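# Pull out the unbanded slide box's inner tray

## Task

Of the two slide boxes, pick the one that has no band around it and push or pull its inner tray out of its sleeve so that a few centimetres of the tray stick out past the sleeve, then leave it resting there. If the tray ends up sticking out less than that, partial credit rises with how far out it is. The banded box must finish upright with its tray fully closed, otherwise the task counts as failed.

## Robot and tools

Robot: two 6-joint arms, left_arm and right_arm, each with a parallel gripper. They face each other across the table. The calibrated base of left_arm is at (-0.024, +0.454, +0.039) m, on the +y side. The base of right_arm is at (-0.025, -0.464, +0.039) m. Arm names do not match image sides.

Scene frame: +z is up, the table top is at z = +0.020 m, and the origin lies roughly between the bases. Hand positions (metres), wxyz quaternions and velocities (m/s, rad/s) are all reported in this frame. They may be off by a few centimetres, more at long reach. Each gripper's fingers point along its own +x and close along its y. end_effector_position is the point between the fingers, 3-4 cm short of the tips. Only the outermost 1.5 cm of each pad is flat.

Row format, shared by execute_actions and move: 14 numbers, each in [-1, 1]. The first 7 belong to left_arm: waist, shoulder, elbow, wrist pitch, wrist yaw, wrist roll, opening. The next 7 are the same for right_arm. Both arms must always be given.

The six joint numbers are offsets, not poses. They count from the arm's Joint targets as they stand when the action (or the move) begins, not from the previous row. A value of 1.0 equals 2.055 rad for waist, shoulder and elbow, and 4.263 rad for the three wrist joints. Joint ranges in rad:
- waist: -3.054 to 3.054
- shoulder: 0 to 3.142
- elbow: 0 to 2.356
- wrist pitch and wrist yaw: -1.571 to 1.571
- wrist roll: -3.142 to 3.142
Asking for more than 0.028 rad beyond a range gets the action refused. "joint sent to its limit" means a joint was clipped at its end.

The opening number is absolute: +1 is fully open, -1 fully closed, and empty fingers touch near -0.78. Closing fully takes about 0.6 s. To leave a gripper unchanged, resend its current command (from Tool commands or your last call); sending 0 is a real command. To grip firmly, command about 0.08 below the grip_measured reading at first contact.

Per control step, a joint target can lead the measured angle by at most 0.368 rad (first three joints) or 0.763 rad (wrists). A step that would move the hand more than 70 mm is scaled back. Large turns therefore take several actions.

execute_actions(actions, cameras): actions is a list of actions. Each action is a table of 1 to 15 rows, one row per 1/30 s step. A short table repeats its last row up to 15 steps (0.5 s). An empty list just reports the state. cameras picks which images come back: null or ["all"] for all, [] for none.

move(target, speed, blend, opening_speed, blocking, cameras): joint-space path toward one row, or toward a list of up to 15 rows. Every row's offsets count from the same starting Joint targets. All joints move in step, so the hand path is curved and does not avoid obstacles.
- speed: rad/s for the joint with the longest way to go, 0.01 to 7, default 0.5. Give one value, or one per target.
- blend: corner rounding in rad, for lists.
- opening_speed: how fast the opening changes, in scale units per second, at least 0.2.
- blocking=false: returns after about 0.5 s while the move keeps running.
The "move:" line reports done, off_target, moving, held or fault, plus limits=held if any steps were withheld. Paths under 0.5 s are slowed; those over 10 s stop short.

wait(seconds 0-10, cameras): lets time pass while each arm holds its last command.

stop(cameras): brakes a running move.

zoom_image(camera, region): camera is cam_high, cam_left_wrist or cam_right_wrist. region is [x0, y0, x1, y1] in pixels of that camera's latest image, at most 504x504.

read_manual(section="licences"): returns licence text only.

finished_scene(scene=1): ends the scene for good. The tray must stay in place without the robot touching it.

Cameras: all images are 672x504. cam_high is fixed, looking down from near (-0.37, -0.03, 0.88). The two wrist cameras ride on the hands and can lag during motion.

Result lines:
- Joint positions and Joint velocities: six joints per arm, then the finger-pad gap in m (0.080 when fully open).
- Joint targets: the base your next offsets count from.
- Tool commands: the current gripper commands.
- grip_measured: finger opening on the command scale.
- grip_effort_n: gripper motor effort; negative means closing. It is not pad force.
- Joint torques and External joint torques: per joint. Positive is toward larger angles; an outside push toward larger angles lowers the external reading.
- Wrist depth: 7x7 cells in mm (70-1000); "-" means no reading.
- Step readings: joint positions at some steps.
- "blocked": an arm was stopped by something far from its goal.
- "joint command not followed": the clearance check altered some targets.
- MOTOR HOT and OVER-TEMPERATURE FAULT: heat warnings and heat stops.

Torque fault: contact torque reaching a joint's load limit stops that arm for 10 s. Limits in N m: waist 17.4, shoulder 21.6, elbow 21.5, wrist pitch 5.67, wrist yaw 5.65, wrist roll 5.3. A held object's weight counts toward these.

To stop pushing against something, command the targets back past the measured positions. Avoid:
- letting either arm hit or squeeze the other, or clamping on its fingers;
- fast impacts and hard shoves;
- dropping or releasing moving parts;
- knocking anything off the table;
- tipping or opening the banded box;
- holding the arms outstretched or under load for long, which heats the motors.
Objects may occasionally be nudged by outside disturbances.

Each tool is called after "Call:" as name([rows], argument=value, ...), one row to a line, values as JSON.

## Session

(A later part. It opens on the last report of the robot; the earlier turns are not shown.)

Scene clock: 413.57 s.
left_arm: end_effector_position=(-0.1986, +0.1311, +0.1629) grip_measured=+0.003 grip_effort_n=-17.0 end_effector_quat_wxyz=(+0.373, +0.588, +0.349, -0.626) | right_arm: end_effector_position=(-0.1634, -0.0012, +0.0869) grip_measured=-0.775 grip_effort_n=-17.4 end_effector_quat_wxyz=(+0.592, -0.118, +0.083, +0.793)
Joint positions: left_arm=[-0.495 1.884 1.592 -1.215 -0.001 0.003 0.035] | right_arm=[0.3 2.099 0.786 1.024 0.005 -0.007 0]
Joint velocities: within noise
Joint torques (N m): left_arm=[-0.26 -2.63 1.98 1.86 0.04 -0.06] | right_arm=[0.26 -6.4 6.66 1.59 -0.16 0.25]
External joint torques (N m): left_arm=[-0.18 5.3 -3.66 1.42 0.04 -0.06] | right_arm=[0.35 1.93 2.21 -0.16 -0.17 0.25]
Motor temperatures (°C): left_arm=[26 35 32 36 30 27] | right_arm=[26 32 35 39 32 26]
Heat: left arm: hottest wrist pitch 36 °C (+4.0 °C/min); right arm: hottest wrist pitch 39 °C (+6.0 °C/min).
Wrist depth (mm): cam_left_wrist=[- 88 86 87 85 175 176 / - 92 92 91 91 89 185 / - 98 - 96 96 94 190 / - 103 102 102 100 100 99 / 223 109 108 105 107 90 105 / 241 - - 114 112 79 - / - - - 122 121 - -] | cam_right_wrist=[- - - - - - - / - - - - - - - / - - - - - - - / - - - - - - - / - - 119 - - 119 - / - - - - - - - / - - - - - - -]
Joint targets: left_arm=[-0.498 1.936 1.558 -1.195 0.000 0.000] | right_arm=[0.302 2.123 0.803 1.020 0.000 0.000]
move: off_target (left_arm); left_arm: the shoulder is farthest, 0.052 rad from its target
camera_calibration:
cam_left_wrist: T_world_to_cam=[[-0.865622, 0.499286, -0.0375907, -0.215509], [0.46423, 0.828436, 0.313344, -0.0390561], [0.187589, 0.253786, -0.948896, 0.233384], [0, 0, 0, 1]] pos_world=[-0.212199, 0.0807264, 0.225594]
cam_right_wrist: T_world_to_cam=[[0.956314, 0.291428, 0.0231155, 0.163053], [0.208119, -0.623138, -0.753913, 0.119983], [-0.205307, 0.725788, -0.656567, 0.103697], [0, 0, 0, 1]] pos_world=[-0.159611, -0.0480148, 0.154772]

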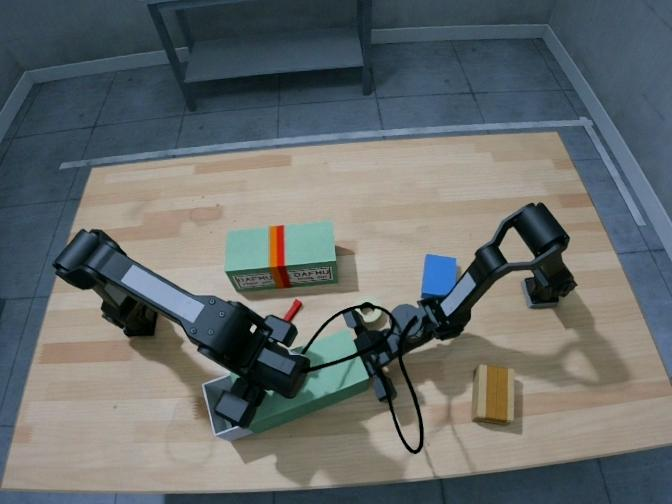

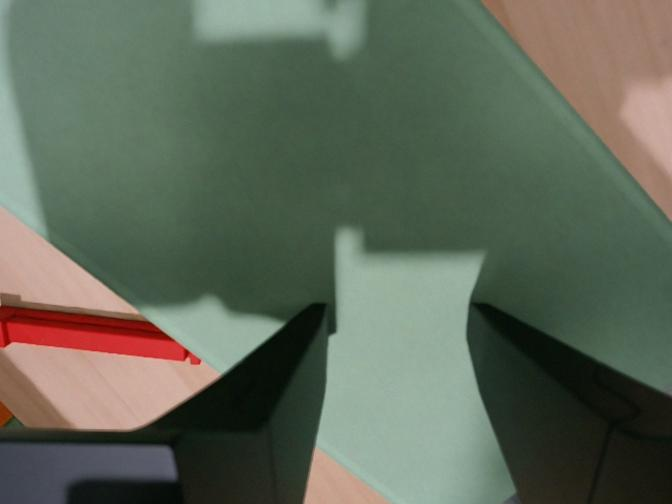

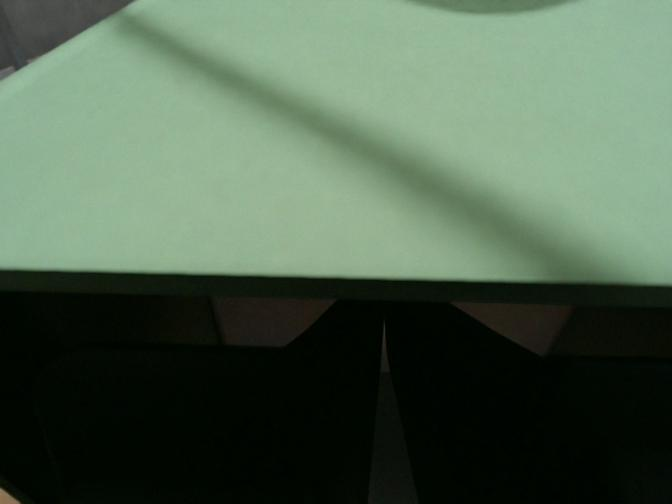

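Call:
move([
  [0,0,0,0,0,0,0, 0,-0.0409,-0.0895,0.0235,0,0,-1],
  [0,0,0,0,0,0,0, 0,-0.1017,-0.2345,0.0643,0,0,-1],
  [0,0.0088,0.1348,-0.0603,0,0,0, 0,-0.1017,-0.2345,0.0643,0,0,-1],
], speed=[0.3,0.4,0.2])

Scene clock: 423.87 s.
left_arm: end_effector_position=(-0.1983, +0.1316, +0.2010) grip_measured=+0.003 grip_effort_n=-17.0 end_effector_quat_wxyz=(+0.362, +0.607, +0.361, -0.608) | right_arm: end_effector_position=(-0.1317, -0.1074, +0.0753) grip_measured=-0.775 grip_effort_n=-18.4 end_effector_quat_wxyz=(+0.590, -0.128, +0.090, +0.792)
Joint positions: left_arm=[-0.495 1.942 1.823 -1.45 -0.001 0.003 0.035] | right_arm=[0.301 1.93 0.325 1.29 0.005 -0.007 0]
Joint velocities: within noise
Joint torques (N m): left_arm=[-0.18 -7.35 7.66 0.37 0.02 -0.07] | right_arm=[0.16 -7.95 2.64 2.18 -0.17 0.26]
External joint torques (N m): left_arm=[-0.11 0.98 2.04 0 0.02 -0.07] | right_arm=[0.14 -2.35 -0.28 0.46 -0.17 0.26]
Motor temperatures (°C): left_arm=[26 35 32 37 30 27] | right_arm=[26 32 35 39 32 26]
Heat: left arm: hottest wrist pitch 37 °C (+5.0 °C/min); right arm: hottest wrist pitch 39 °C (+3.0 °C/min).
Wrist depth (mm): cam_left_wrist=[113 114 111 111 111 199 199 / 120 120 120 118 117 120 213 / 238 128 127 126 125 124 223 / 248 250 136 135 134 133 136 / 272 271 248 142 143 90 187 / 277 - - 157 156 79 - / - - - 313 311 - -] | cam_right_wrist=[- - 166 173 171 153 358 / 267 267 185 193 191 164 257 / 208 208 197 207 206 193 213 / 170 171 171 172 170 170 173 / 149 149 150 - - 147 147 / - - - - - - - / - - - - - - -]
Joint targets: left_arm=[-0.498 1.954 1.835 -1.452 0.000 0.000] | right_arm=[0.302 1.914 0.321 1.294 0.000 0.000]
move: done
camera_calibration:
cam_left_wrist: T_world_to_cam=[[-0.864563, 0.501249, -0.0357792, -0.214494], [0.454227, 0.809943, 0.371039, -0.0627043], [0.214962, 0.304535, -0.927928, 0.263967], [0, 0, 0, 1]] pos_world=[-0.213705, 0.0779149, 0.260534]
cam_right_wrist: T_world_to_cam=[[0.955919, 0.292726, 0.0230502, 0.164098], [0.214214, -0.641532, -0.73658, 0.0359417], [-0.200828, 0.709048, -0.675958, 0.179988], [0, 0, 0, 1]] pos_world=[-0.128417, -0.152598, 0.144356]

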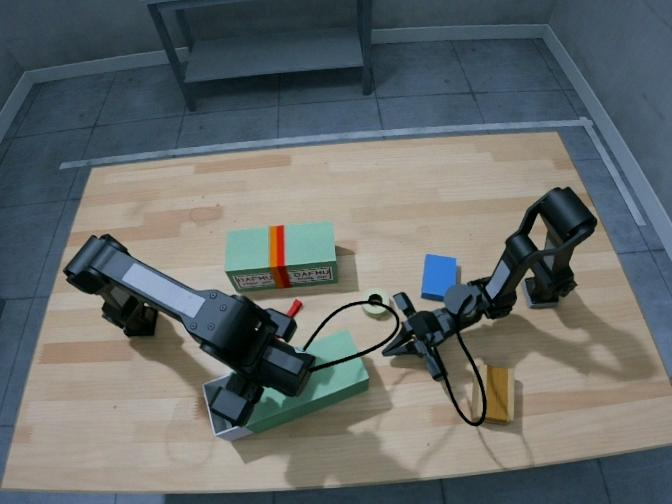

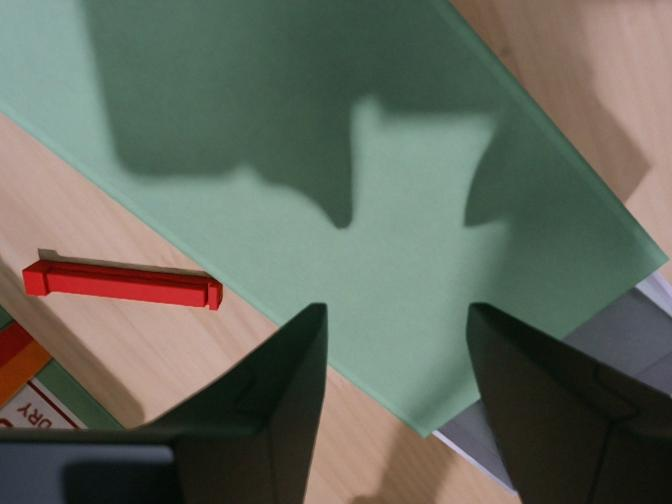

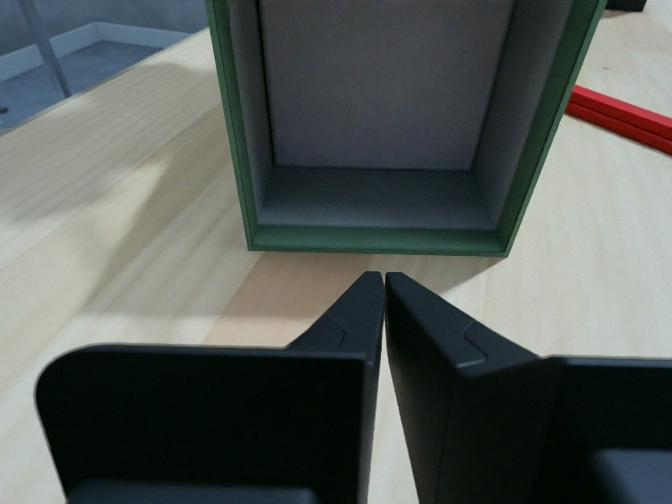

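Tray is about 6 cm out, sleeve unmoved, everything else undisturbed.

Call:
finished_scene()

The scene is finished: the task was done.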